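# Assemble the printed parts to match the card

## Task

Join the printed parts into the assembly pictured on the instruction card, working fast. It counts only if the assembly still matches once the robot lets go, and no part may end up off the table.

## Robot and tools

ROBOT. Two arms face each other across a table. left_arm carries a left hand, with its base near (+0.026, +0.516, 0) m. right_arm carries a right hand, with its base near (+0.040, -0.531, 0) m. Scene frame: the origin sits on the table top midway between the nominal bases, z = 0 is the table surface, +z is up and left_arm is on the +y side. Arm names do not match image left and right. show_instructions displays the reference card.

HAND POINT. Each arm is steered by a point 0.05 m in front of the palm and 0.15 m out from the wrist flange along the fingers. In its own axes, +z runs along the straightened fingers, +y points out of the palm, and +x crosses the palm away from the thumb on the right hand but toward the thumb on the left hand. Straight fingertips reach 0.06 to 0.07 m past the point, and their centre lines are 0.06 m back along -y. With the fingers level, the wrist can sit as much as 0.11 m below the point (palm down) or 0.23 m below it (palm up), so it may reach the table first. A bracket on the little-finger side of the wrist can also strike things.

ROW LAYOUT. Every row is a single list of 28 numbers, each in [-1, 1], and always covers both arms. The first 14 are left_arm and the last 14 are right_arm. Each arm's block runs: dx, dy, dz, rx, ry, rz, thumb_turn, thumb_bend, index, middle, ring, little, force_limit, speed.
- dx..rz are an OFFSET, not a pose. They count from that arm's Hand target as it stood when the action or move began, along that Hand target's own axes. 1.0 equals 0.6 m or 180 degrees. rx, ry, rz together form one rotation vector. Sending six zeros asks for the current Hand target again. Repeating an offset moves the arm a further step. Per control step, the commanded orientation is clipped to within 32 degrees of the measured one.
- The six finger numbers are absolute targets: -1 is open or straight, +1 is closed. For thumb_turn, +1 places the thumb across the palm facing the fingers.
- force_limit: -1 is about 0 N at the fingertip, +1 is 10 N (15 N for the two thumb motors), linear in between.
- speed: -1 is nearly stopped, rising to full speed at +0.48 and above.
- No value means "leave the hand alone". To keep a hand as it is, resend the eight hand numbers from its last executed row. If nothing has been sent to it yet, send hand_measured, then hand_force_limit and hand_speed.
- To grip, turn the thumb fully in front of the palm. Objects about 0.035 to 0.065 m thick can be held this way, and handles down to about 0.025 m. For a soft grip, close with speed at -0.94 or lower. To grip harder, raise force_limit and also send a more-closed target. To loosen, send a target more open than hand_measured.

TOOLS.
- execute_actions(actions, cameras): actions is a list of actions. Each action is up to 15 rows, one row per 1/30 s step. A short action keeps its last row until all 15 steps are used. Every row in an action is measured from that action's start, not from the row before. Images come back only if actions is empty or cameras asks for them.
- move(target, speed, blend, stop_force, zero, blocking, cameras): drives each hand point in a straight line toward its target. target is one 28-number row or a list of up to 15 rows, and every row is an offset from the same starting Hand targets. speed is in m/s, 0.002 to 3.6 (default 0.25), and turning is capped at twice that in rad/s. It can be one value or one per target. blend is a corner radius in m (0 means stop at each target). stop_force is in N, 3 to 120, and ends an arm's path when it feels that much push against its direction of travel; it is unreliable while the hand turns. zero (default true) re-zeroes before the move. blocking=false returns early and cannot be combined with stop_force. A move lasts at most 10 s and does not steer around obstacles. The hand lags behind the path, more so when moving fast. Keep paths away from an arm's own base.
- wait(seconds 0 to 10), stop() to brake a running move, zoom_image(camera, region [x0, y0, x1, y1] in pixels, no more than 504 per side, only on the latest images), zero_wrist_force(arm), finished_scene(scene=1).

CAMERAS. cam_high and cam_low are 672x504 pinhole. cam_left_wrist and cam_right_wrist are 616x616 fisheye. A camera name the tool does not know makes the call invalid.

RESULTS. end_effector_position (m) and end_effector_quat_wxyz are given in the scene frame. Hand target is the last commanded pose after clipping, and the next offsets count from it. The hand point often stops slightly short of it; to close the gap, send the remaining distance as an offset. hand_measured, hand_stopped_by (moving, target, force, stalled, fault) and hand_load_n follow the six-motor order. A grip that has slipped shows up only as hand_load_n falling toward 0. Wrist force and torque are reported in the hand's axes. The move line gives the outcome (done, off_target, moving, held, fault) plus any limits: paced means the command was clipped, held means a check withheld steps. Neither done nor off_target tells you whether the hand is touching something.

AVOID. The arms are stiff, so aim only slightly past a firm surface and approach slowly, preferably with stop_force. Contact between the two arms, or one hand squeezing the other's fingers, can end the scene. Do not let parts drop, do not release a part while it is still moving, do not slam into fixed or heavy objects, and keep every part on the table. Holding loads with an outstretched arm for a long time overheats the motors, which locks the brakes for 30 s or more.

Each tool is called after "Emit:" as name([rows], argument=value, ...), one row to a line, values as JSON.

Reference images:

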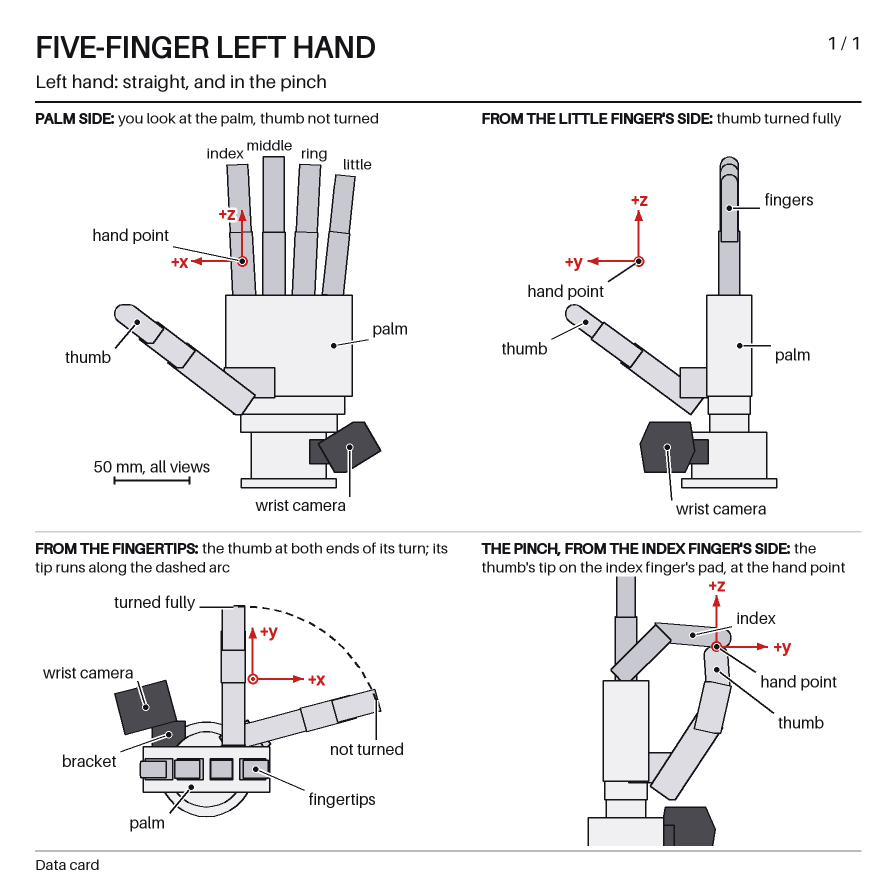

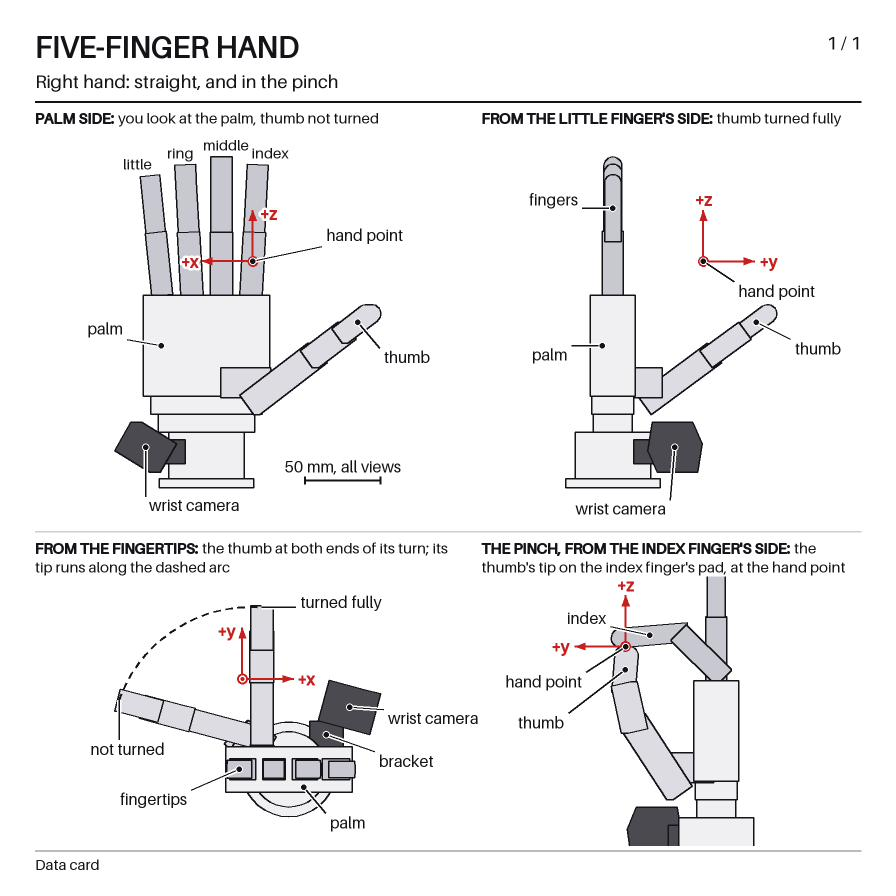

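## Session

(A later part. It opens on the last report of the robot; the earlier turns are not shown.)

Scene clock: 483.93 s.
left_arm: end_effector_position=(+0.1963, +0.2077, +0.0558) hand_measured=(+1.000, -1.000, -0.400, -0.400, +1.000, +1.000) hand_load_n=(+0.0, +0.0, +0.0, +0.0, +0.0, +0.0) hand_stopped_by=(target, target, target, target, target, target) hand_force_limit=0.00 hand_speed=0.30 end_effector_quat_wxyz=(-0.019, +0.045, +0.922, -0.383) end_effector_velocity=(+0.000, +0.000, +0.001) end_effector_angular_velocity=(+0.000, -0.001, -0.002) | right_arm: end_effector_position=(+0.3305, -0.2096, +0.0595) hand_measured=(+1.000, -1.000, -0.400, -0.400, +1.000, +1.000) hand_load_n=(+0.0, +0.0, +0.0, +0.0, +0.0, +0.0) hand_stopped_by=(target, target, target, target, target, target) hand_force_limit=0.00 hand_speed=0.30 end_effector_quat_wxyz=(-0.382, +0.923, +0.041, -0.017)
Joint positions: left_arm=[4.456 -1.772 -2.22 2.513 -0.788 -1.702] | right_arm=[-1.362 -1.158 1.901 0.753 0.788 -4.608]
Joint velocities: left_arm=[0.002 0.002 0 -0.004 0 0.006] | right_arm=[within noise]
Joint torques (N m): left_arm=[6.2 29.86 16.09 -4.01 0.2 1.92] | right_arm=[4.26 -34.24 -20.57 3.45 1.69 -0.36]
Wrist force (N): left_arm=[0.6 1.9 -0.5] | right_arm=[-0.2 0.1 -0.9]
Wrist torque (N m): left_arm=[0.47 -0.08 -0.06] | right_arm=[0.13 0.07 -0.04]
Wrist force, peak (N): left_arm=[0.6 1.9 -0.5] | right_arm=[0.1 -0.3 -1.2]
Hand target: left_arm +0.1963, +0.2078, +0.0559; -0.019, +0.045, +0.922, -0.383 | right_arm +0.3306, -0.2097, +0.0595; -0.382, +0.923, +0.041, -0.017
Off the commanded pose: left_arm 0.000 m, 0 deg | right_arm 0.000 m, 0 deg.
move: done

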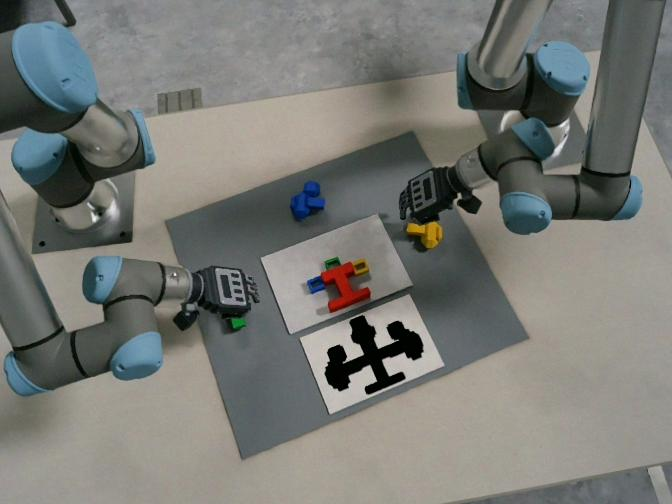

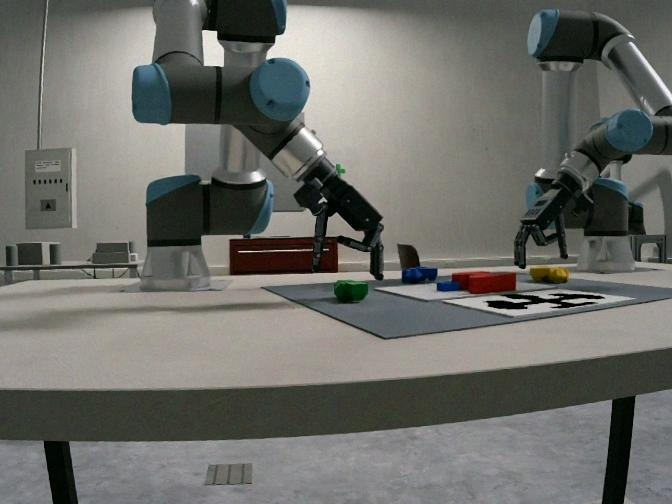

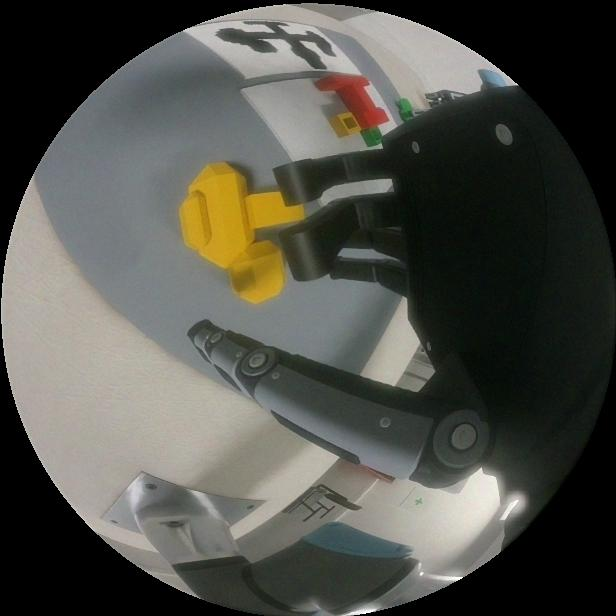

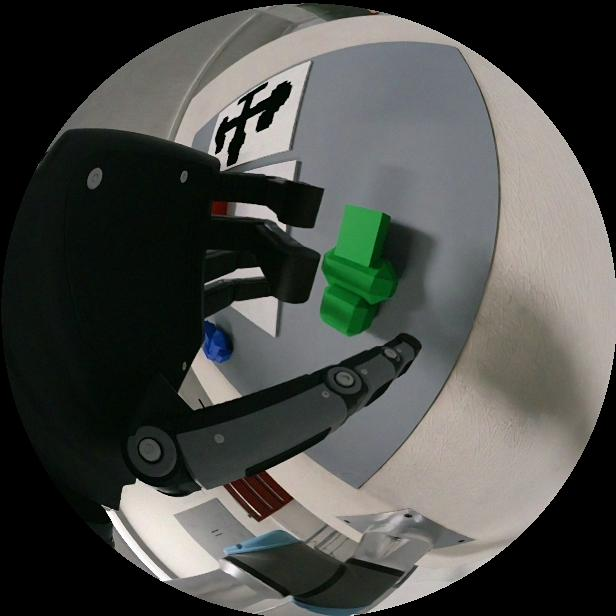

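Emit:
move(target=[0.020,0.036,0.0345,0.0556,0,0,1,-1,-0.4,-0.4,1,1,0,0.3,-0.018,0.050,0.029,0.0556,0,0,1,-1,-0.4,-0.4,1,1,0,0.3], speed=0.12, stop_force=8, cameras=["all"])

Emit:
zoom_image(camera="cam_low", region=[290, 200, 410, 320])

Emit:
zoom_image(camera="cam_low", region=[490, 190, 610, 310])

Emit:
zoom_image(camera="cam_high", region=[370, 150, 490, 270])

Emit:
zoom_image(camera="cam_high", region=[170, 240, 290, 360])

Scene clock: 542.90 s.
left_arm: end_effector_position=(+0.1844, +0.2095, +0.0260) hand_measured=(+1.000, -1.000, -0.400, -0.400, +1.000, +1.000) hand_load_n=(+0.0, +0.0, +0.0, +0.0, +0.0, +0.0) hand_stopped_by=(target, target, target, target, target, target) hand_force_limit=0.00 hand_speed=0.30 end_effector_quat_wxyz=(-0.023, +0.043, +0.885, -0.462) | right_arm: end_effector_position=(+0.3206, -0.2195, +0.0260) hand_measured=(+1.000, -1.000, -0.400, -0.400, +1.000, +1.000) hand_load_n=(+0.0, +0.0, +0.0, +0.0, +0.0, +0.0) hand_stopped_by=(target, target, target, target, target, target) hand_force_limit=0.00 hand_speed=0.30 end_effector_quat_wxyz=(-0.461, +0.886, +0.039, -0.020)
Joint positions: left_arm=[4.617 -1.911 -2.36 2.602 -0.612 -1.453] | right_arm=[-1.492 -1.06 2.026 0.685 0.613 -4.81]
Joint torques (N m): left_arm=[-2.09 27.97 14.93 -2.96 0.77 1.77] | right_arm=[12.14 -29.89 -16.11 1.64 0 -1.55]
Wrist force (N): left_arm=[0.3 1.9 -0.4] | right_arm=[-0.5 -0.2 -0.4]
Wrist torque (N m): left_arm=[0.50 -0.06 -0.03] | right_arm=[0.05 0.06 -0.08]
Wrist force, peak (N): left_arm=[0.6 2.4 -0.5] | right_arm=[0.1 0.3 -1.1]
Hand target: left_arm +0.1844, +0.2095, +0.0260; -0.023, +0.043, +0.885, -0.462 | right_arm +0.3206, -0.2195, +0.0260; -0.461, +0.886, +0.039, -0.020
Off the commanded pose: left_arm 0.000 m, 0 deg | right_arm 0.000 m, 0 deg.
move: done

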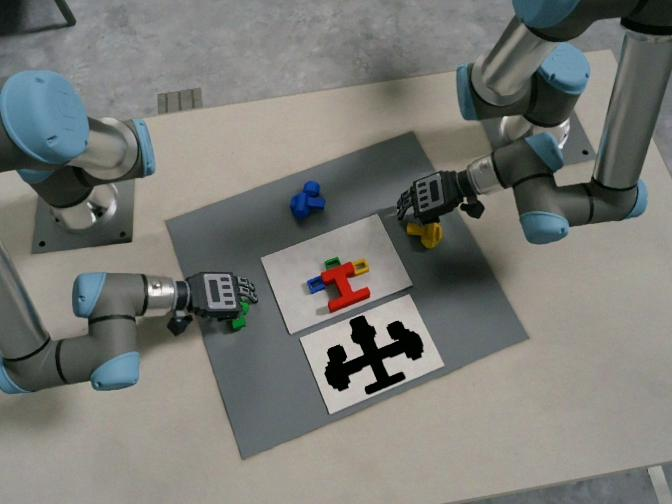

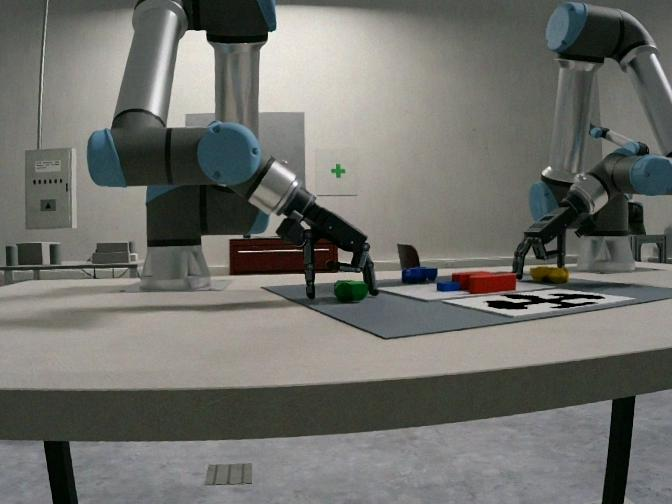

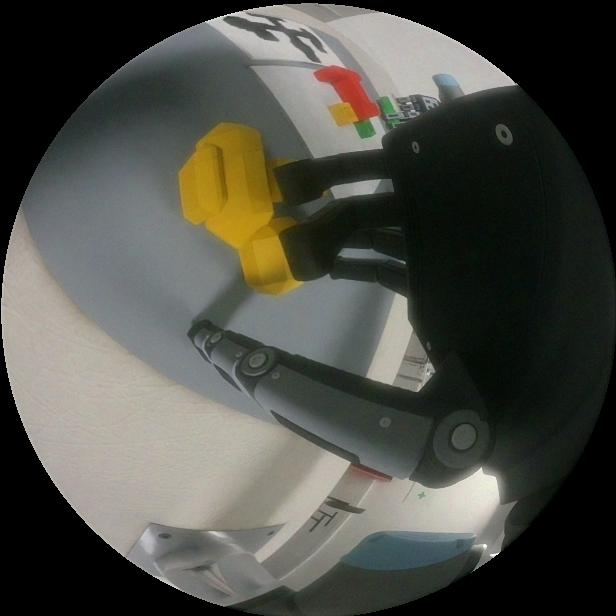

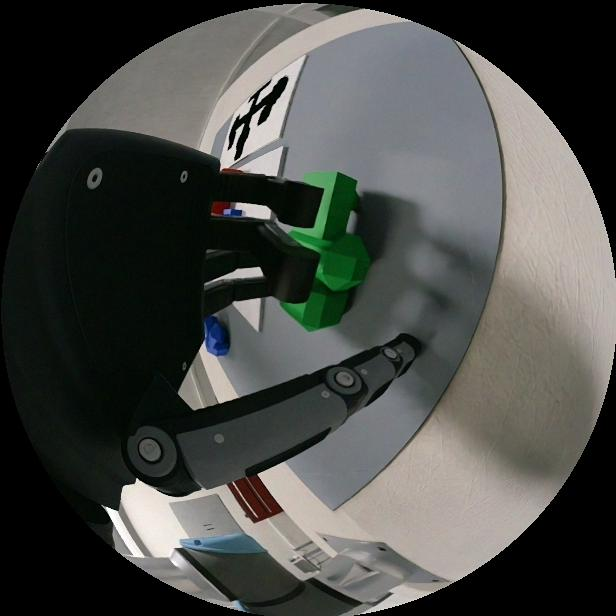

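Scaled by 4.200 from the camera's 672x504 image, which has a finer 960x720 frame.

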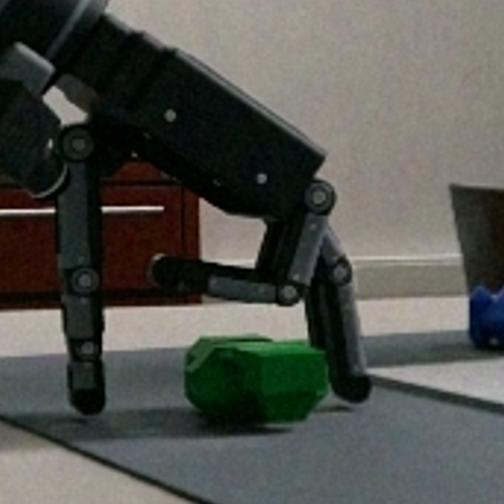

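Scaled by 4.200 from the camera's 672x504 image, which has a finer 960x720 frame.

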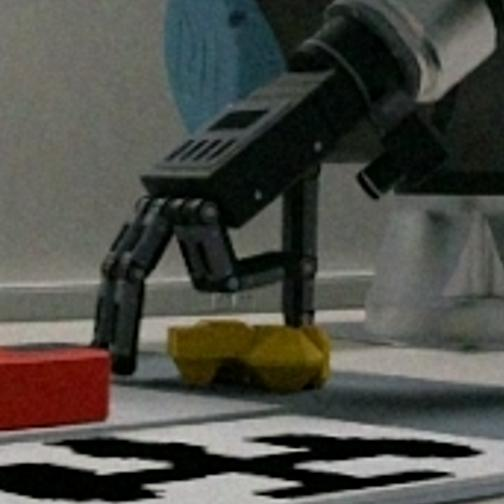

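Scaled by 4.200 from the camera's 672x504 image, which has a finer 960x720 frame.

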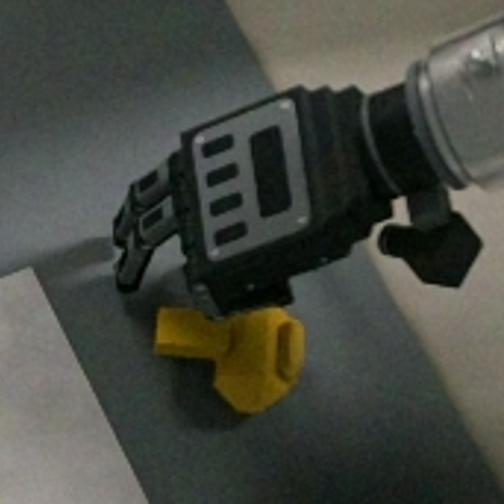

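Scaled by 4.200 from the camera's 672x504 image, which has a finer 960x720 frame.

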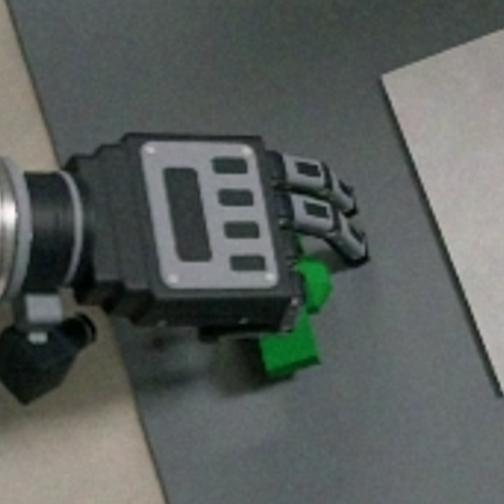

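Emit:
move(target=[0.003,0,0,0,0,0,1,-1,-0.4,-0.4,1,1,0,0.3,-0.015,0,0,0,0,0,1,-1,-0.4,-0.4,1,1,0,0.3], speed=0.1)

Emit:
move(target=[0,0,0,0,0,0,1,0.15,0.2,0.2,1,1,-0.1,-0.5,0,0,0,0,0,0,1,0.15,0.2,0.2,1,1,-0.1,-0.5], cameras=["all"])

Emit:
zoom_image(camera="cam_low", region=[290, 200, 410, 320])

Emit:
zoom_image(camera="cam_low", region=[490, 190, 610, 310])

Scene clock: 569.53 s.
left_arm: end_effector_position=(+0.1826, +0.2097, +0.0260) hand_measured=(+1.000, -1.000, -0.400, -0.400, +1.000, +1.000) hand_load_n=(+0.0, -0.5, +0.5, +0.0, +0.0, +0.0) hand_stopped_by=(target, target, target, target, target, target) hand_force_limit=0.00 hand_speed=0.30 end_effector_quat_wxyz=(-0.023, +0.043, +0.885, -0.462) | right_arm: end_effector_position=(+0.3116, -0.2203, +0.0260) hand_measured=(+1.000, -1.000, -0.400, -0.400, +1.000, +1.000) hand_load_n=(+0.0, +0.0, +0.0, +0.0, +0.5, +0.0) hand_stopped_by=(target, target, target, target, target, target) hand_force_limit=0.00 hand_speed=0.30 end_effector_quat_wxyz=(-0.462, +0.886, +0.040, -0.020)
Joint positions: left_arm=[4.617 -1.908 -2.365 2.604 -0.612 -1.451] | right_arm=[-1.493 -1.074 2.053 0.674 0.613 -4.813]
Joint torques (N m): left_arm=[5.84 28.26 2.74 -0.33 0.35 1.84] | right_arm=[-11.2 -21.1 -16.29 2.78 1.33 -1]
Wrist force (N): left_arm=[0.5 1.6 -0.4] | right_arm=[-0.5 -0.3 -0.2]
Wrist torque (N m): left_arm=[0.46 -0.08 -0.06] | right_arm=[0.02 0.05 0.10]
Wrist force, peak (N): left_arm=[0.7 2.1 -0.3] | right_arm=[-0.6 -0.4 -0.7]
Hand target: left_arm +0.1826, +0.2097, +0.0260; -0.023, +0.043, +0.885, -0.462 | right_arm +0.3117, -0.2203, +0.0260; -0.461, +0.886, +0.039, -0.020
Off the commanded pose: left_arm 0.000 m, 0 deg | right_arm 0.000 m, 0 deg.
move: done

Scene clock: 570.27 s.
left_arm: end_effector_position=(+0.1826, +0.2097, +0.0260) hand_measured=(+1.000, -0.698, +0.200, +0.192, +1.000, +1.000) hand_load_n=(+0.0, +0.0, +0.0, +0.0, +0.0, +0.0) hand_stopped_by=(target, force, target, force, target, target) hand_force_limit=-0.10 hand_speed=-0.50 end_effector_quat_wxyz=(-0.023, +0.043, +0.885, -0.462) | right_arm: end_effector_position=(+0.3117, -0.2203, +0.0260) hand_measured=(+1.000, -0.746, +0.200, +0.100, +1.000, +1.000) hand_load_n=(+3.0, +9.0, +0.0, +8.5, +0.0, +0.0) hand_stopped_by=(target, force, target, force, target, target) hand_force_limit=-0.10 hand_speed=-0.50 end_effector_quat_wxyz=(-0.461, +0.886, +0.039, -0.020)
Joint positions: left_arm=[4.617 -1.908 -2.365 2.604 -0.612 -1.451] | right_arm=[-1.494 -1.074 2.053 0.674 0.613 -4.813]
Joint torques (N m): left_arm=[3.98 20 12.5 -1.86 -0.74 0.9] | right_arm=[-12.04 -20.7 -15.46 3.56 1.28 1.28]
Wrist force (N): left_arm=[0.5 1.9 -0.4] | right_arm=[-0.5 -0.3 0.0]
Wrist torque (N m): left_arm=[0.51 -0.09 -0.07] | right_arm=[0.01 0.05 0.10]
Wrist force, peak (N): left_arm=[0.6 2.1 -0.6] | right_arm=[-0.3 0.0 -0.6]
Hand target: left_arm +0.1826, +0.2097, +0.0260; -0.023, +0.043, +0.885, -0.462 | right_arm +0.3117, -0.2203, +0.0260; -0.461, +0.886, +0.039, -0.020
Off the commanded pose: left_arm 0.000 m, 0 deg | right_arm 0.000 m, 0 deg.
move: done

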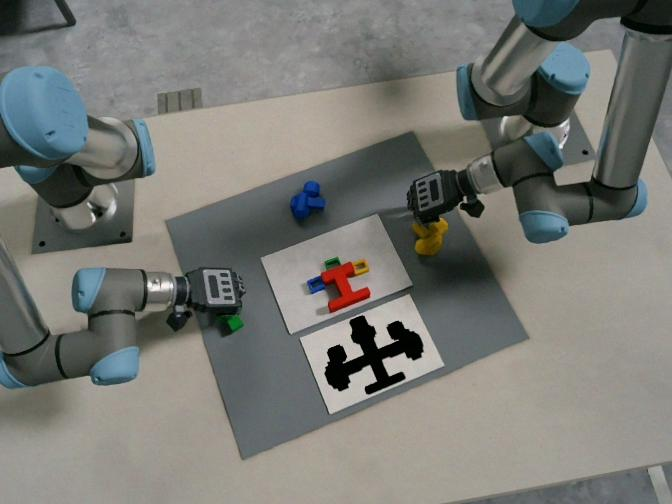

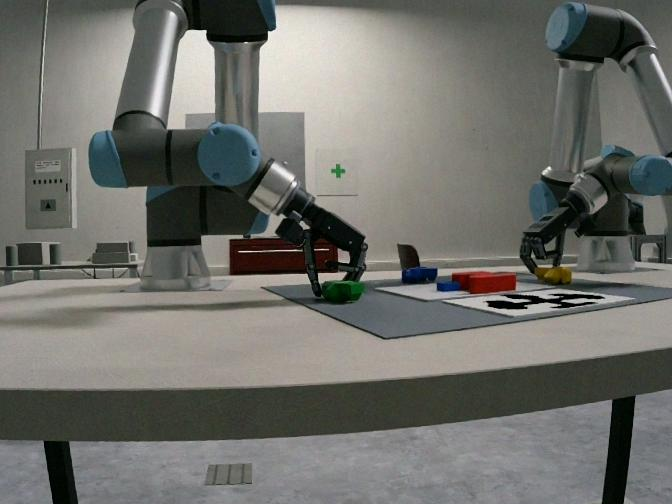

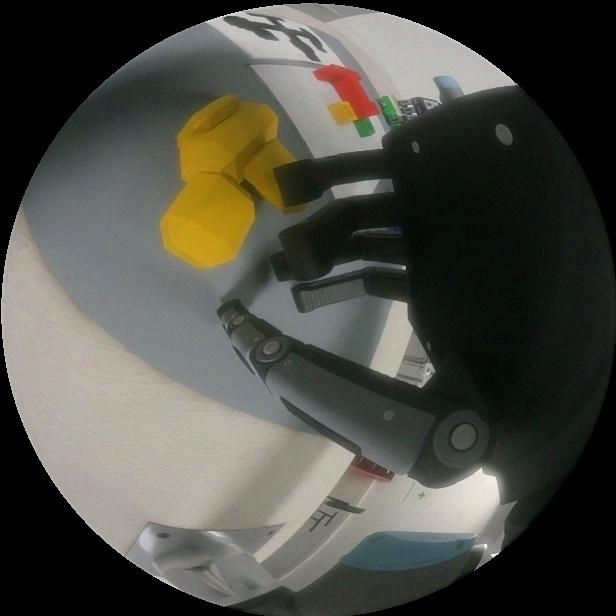

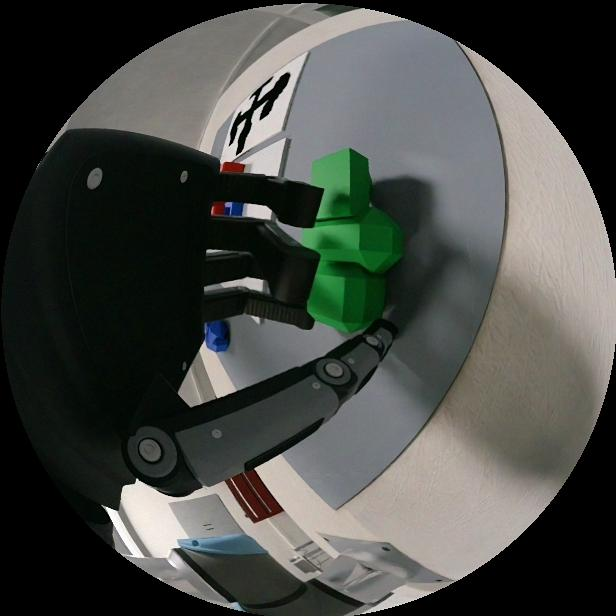

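Scaled by 4.200 from the camera's 672x504 image, which has a finer 960x720 frame.

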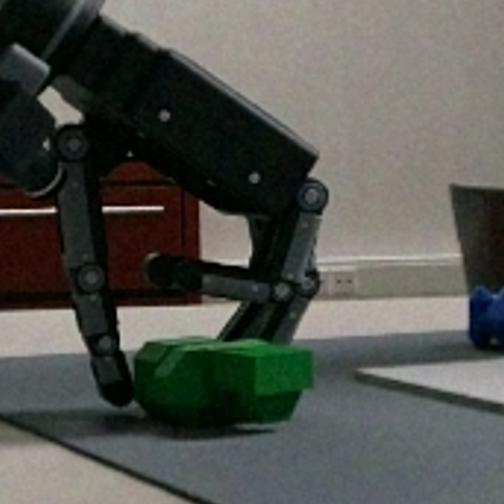

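Scaled by 4.200 from the camera's 672x504 image, which has a finer 960x720 frame.

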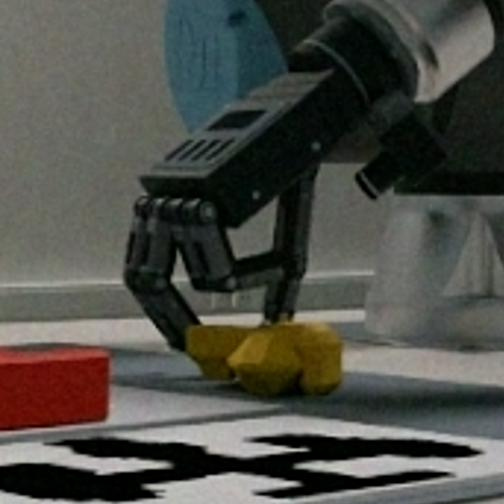

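Emit:
move(target=[0,0,0,0,0,0,1,-1,-0.4,-0.4,1,1,-0.1,-0.3,0,0,0,0,0,0,1,-1,-0.4,-0.4,1,1,-0.1,-0.3], cameras=["all"])

Emit:
zoom_image(camera="cam_low", region=[290, 200, 410, 320])

Emit:
zoom_image(camera="cam_low", region=[490, 190, 610, 310])

Emit:
zoom_image(camera="cam_high", region=[370, 150, 490, 270])

Emit:
zoom_image(camera="cam_high", region=[170, 240, 290, 360])

Scene clock: 585.90 s.
left_arm: end_effector_position=(+0.1826, +0.2097, +0.0260) hand_measured=(+1.000, -1.000, -0.400, -0.400, +1.000, +1.000) hand_load_n=(+0.0, +0.0, +0.0, +0.0, +0.0, +0.0) hand_stopped_by=(target, target, target, target, target, target) hand_force_limit=-0.10 hand_speed=-0.30 end_effector_quat_wxyz=(-0.023, +0.043, +0.885, -0.462) | right_arm: end_effector_position=(+0.3117, -0.2203, +0.0260) hand_measured=(+1.000, -1.000, -0.400, -0.400, +1.000, +1.000) hand_load_n=(+0.0, +0.0, +0.0, +0.0, +0.0, +0.0) hand_stopped_by=(target, target, target, target, target, target) hand_force_limit=-0.10 hand_speed=-0.30 end_effector_quat_wxyz=(-0.461, +0.886, +0.039, -0.020)
Joint positions: left_arm=[4.617 -1.908 -2.365 2.604 -0.612 -1.451] | right_arm=[-1.494 -1.074 2.053 0.674 0.613 -4.813]
Joint torques (N m): left_arm=[-3.79 14.22 13.36 -4.34 -0.07 -2.08] | right_arm=[-9.79 -21.14 -15.55 3.24 0.76 1.13]
Wrist force (N): left_arm=[0.5 1.9 -0.4] | right_arm=[-0.2 -0.3 -0.6]
Wrist torque (N m): left_arm=[0.50 -0.09 -0.07] | right_arm=[0.05 0.02 0.12]
Wrist force, peak (N): left_arm=[0.3 2.1 -0.5] | right_arm=[-0.4 -0.3 -0.6]
Hand target: left_arm +0.1826, +0.2097, +0.0260; -0.023, +0.043, +0.885, -0.462 | right_arm +0.3117, -0.2203, +0.0260; -0.461, +0.886, +0.039, -0.020
Off the commanded pose: left_arm 0.000 m, 0 deg | right_arm 0.000 m, 0 deg.
move: done

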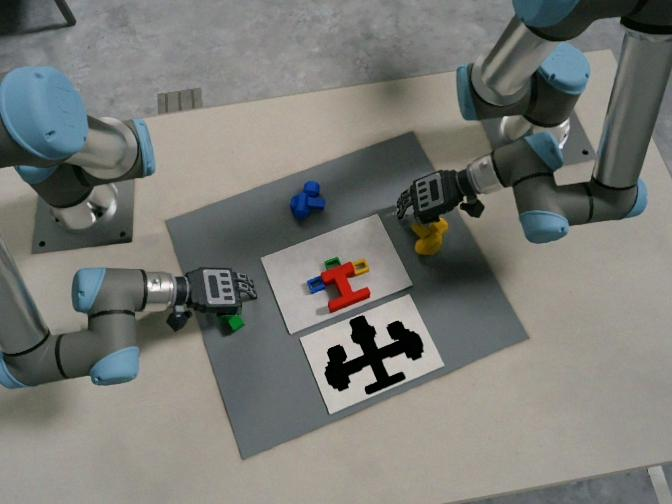

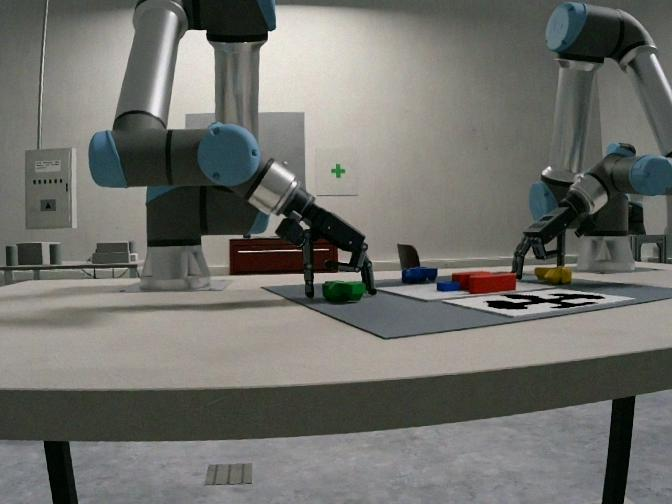

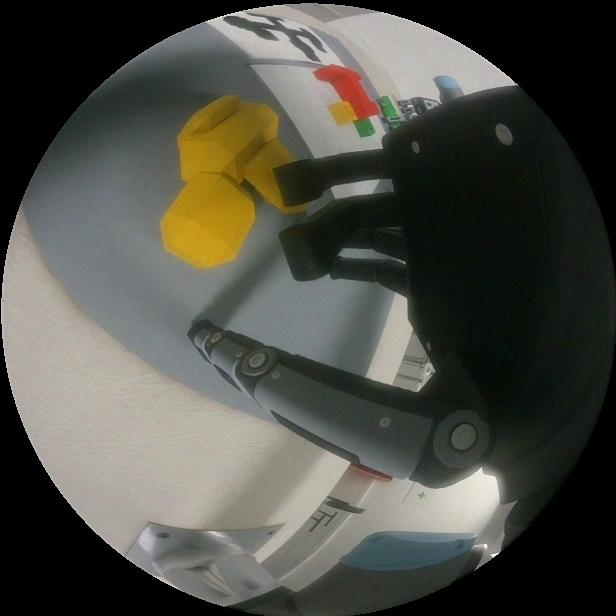

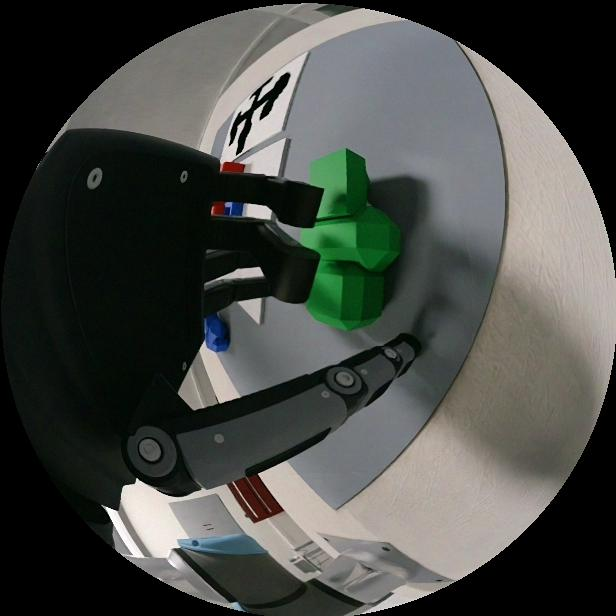

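Scaled by 4.200 from the camera's 672x504 image, which has a finer 960x720 frame.

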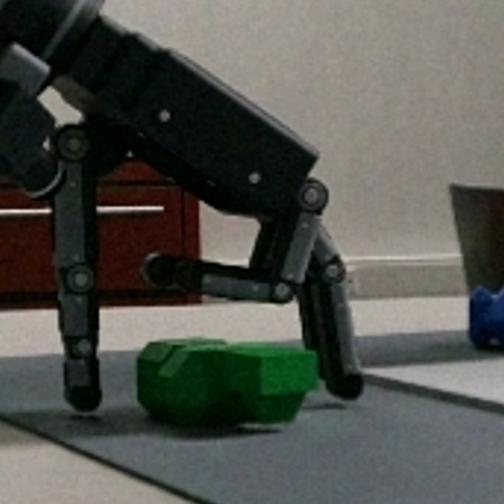

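Scaled by 4.200 from the camera's 672x504 image, which has a finer 960x720 frame.

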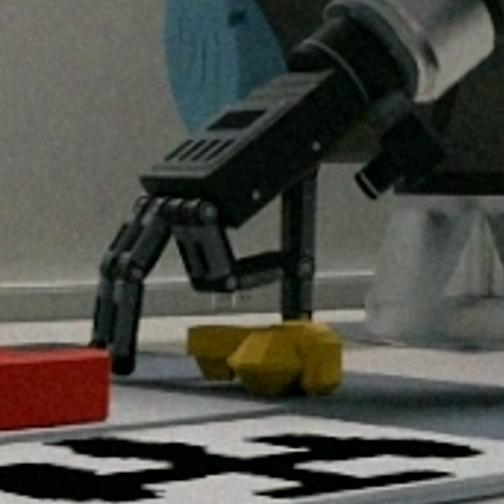

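Scaled by 4.200 from the camera's 672x504 image, which has a finer 960x720 frame.

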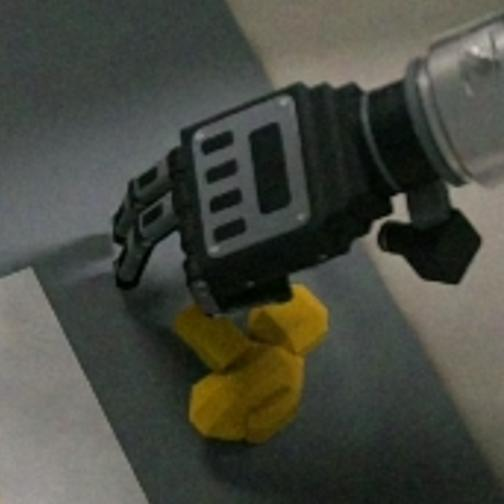

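Scaled by 4.200 from the camera's 672x504 image, which has a finer 960x720 frame.

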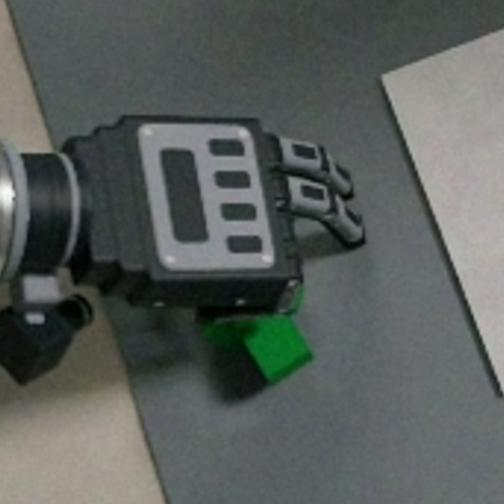

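Emit:
move([
  [0,-0.0805,-0.0565,0,0,0,1,-1,-0.4,-0.4,1,1,-0.1,-0.3,0,-0.0805,-0.0565,0,0,0,1,-1,-0.4,-0.4,1,1,-0.1,-0.3],
  [-0.098,-0.032,-0.125,0,0.196,0.137,1,-1,-0.4,-0.4,1,1,-0.1,-0.3,0.088,-0.061,-0.084,0,-0.114,-0.080,1,-1,-0.4,-0.4,1,1,-0.1,-0.3],
], blend=0.02, speed=0.25, cameras=["all"])

Emit:
zoom_image(camera="cam_low", region=[290, 200, 410, 320])

Emit:
zoom_image(camera="cam_low", region=[490, 190, 610, 310])

Emit:
zoom_image(camera="cam_high", region=[370, 170, 490, 290])

Emit:
zoom_image(camera="cam_high", region=[170, 250, 290, 370])

Scene clock: 682.47 s.
left_arm: end_effector_position=(+0.2461, +0.2542, +0.0845) hand_measured=(+1.000, -1.000, -0.400, -0.400, +1.000, +1.000) hand_load_n=(+0.0, +0.0, +0.0, +0.0, +0.0, +0.0) hand_stopped_by=(target, target, target, target, target, target) hand_force_limit=-0.10 hand_speed=-0.30 end_effector_quat_wxyz=(-0.191, +0.365, +0.808, -0.422) | right_arm: end_effector_position=(+0.3660, -0.2358, +0.0848) hand_measured=(+1.000, -1.000, -0.400, -0.400, +1.000, +1.000) hand_load_n=(+0.0, +0.0, +0.0, +0.0, +0.0, +0.0) hand_stopped_by=(target, target, target, target, target, target) hand_force_limit=-0.10 hand_speed=-0.30 end_effector_quat_wxyz=(-0.446, +0.856, +0.231, -0.120)
Joint positions: left_arm=[4.544 -2.126 -1.954 1.737 -0.924 -0.554] | right_arm=[-1.458 -0.925 1.712 1.349 0.746 -5.425]
Joint torques (N m): left_arm=[5.54 42.73 5.34 -1.2 2.32 -0.61] | right_arm=[-9.15 -39.96 -4.98 2.3 -3.99 -0.03]
Wrist force (N): left_arm=[0.1 1.6 -0.4] | right_arm=[-0.2 -0.4 -0.4]
Wrist torque (N m): left_arm=[0.45 -0.01 -0.04] | right_arm=[0.05 0.05 -0.05]
Wrist force, peak (N): left_arm=[0.4 3.5 0.7] | right_arm=[-0.7 -1.4 -1.5]
Hand target: left_arm +0.2461, +0.2542, +0.0846; -0.191, +0.365, +0.808, -0.422 | right_arm +0.3660, -0.2358, +0.0849; -0.446, +0.856, +0.231, -0.120
Off the commanded pose: left_arm 0.000 m, 0 deg | right_arm 0.000 m, 0 deg.
move: done

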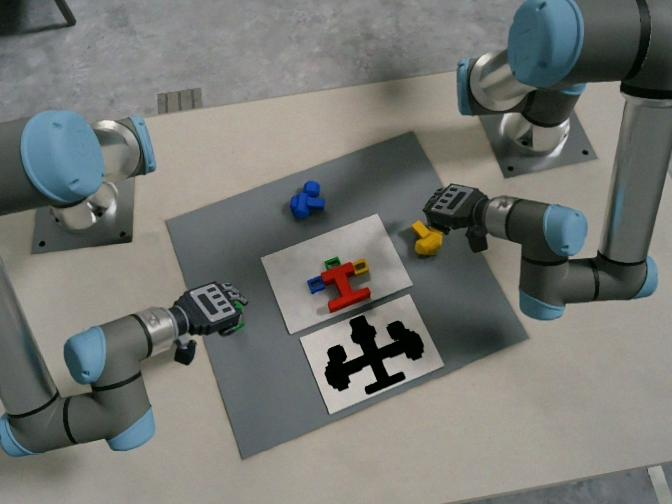

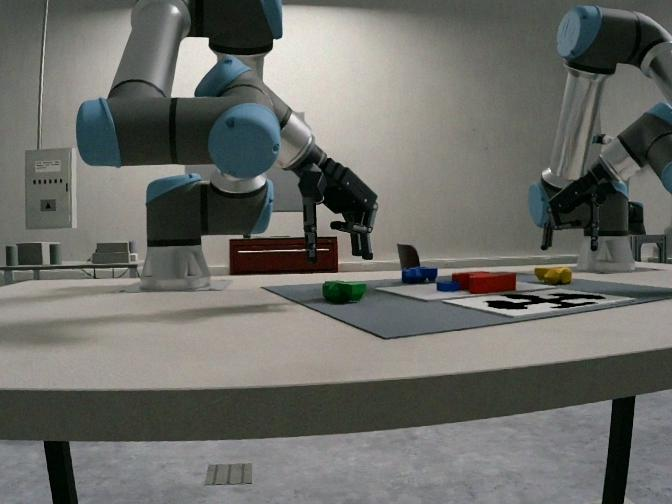

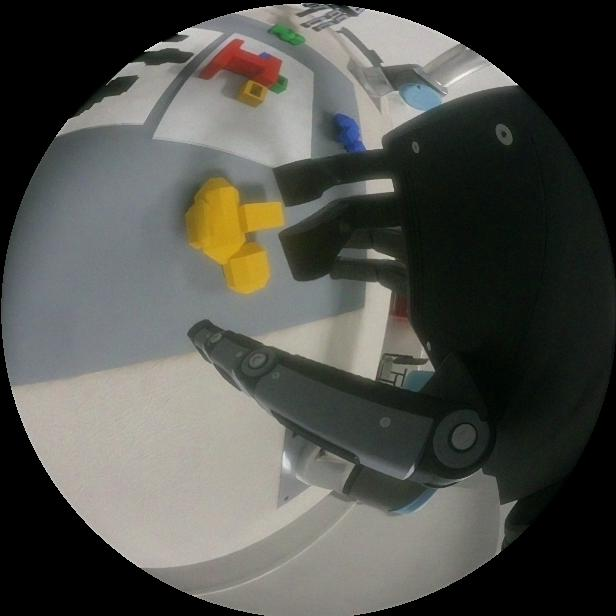

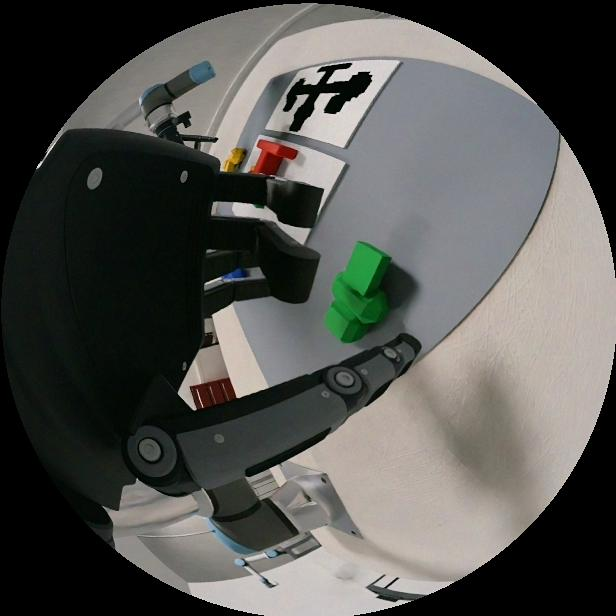

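Scaled by 4.200 from the camera's 672x504 image, which has a finer 960x720 frame.

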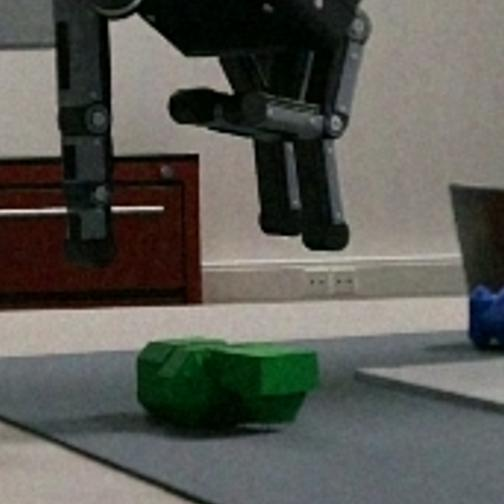

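Scaled by 4.200 from the camera's 672x504 image, which has a finer 960x720 frame.

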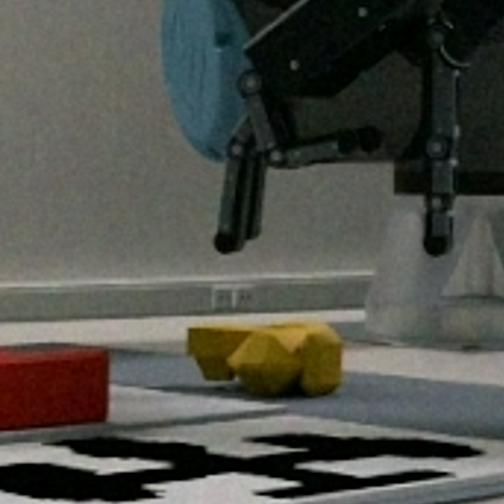

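Scaled by 4.200 from the camera's 672x504 image, which has a finer 960x720 frame.

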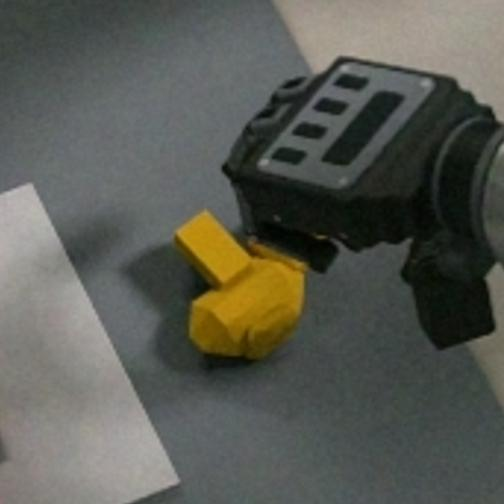

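Scaled by 4.200 from the camera's 672x504 image, which has a finer 960x720 frame.

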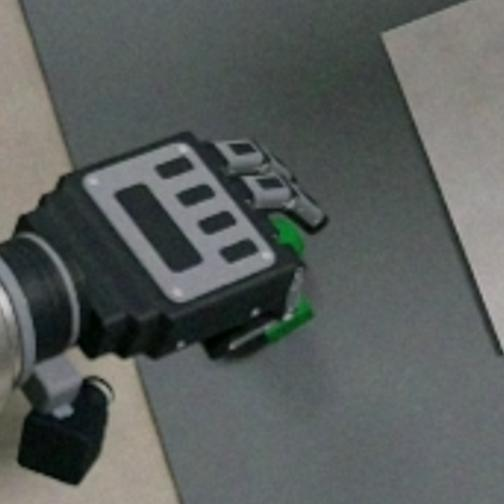

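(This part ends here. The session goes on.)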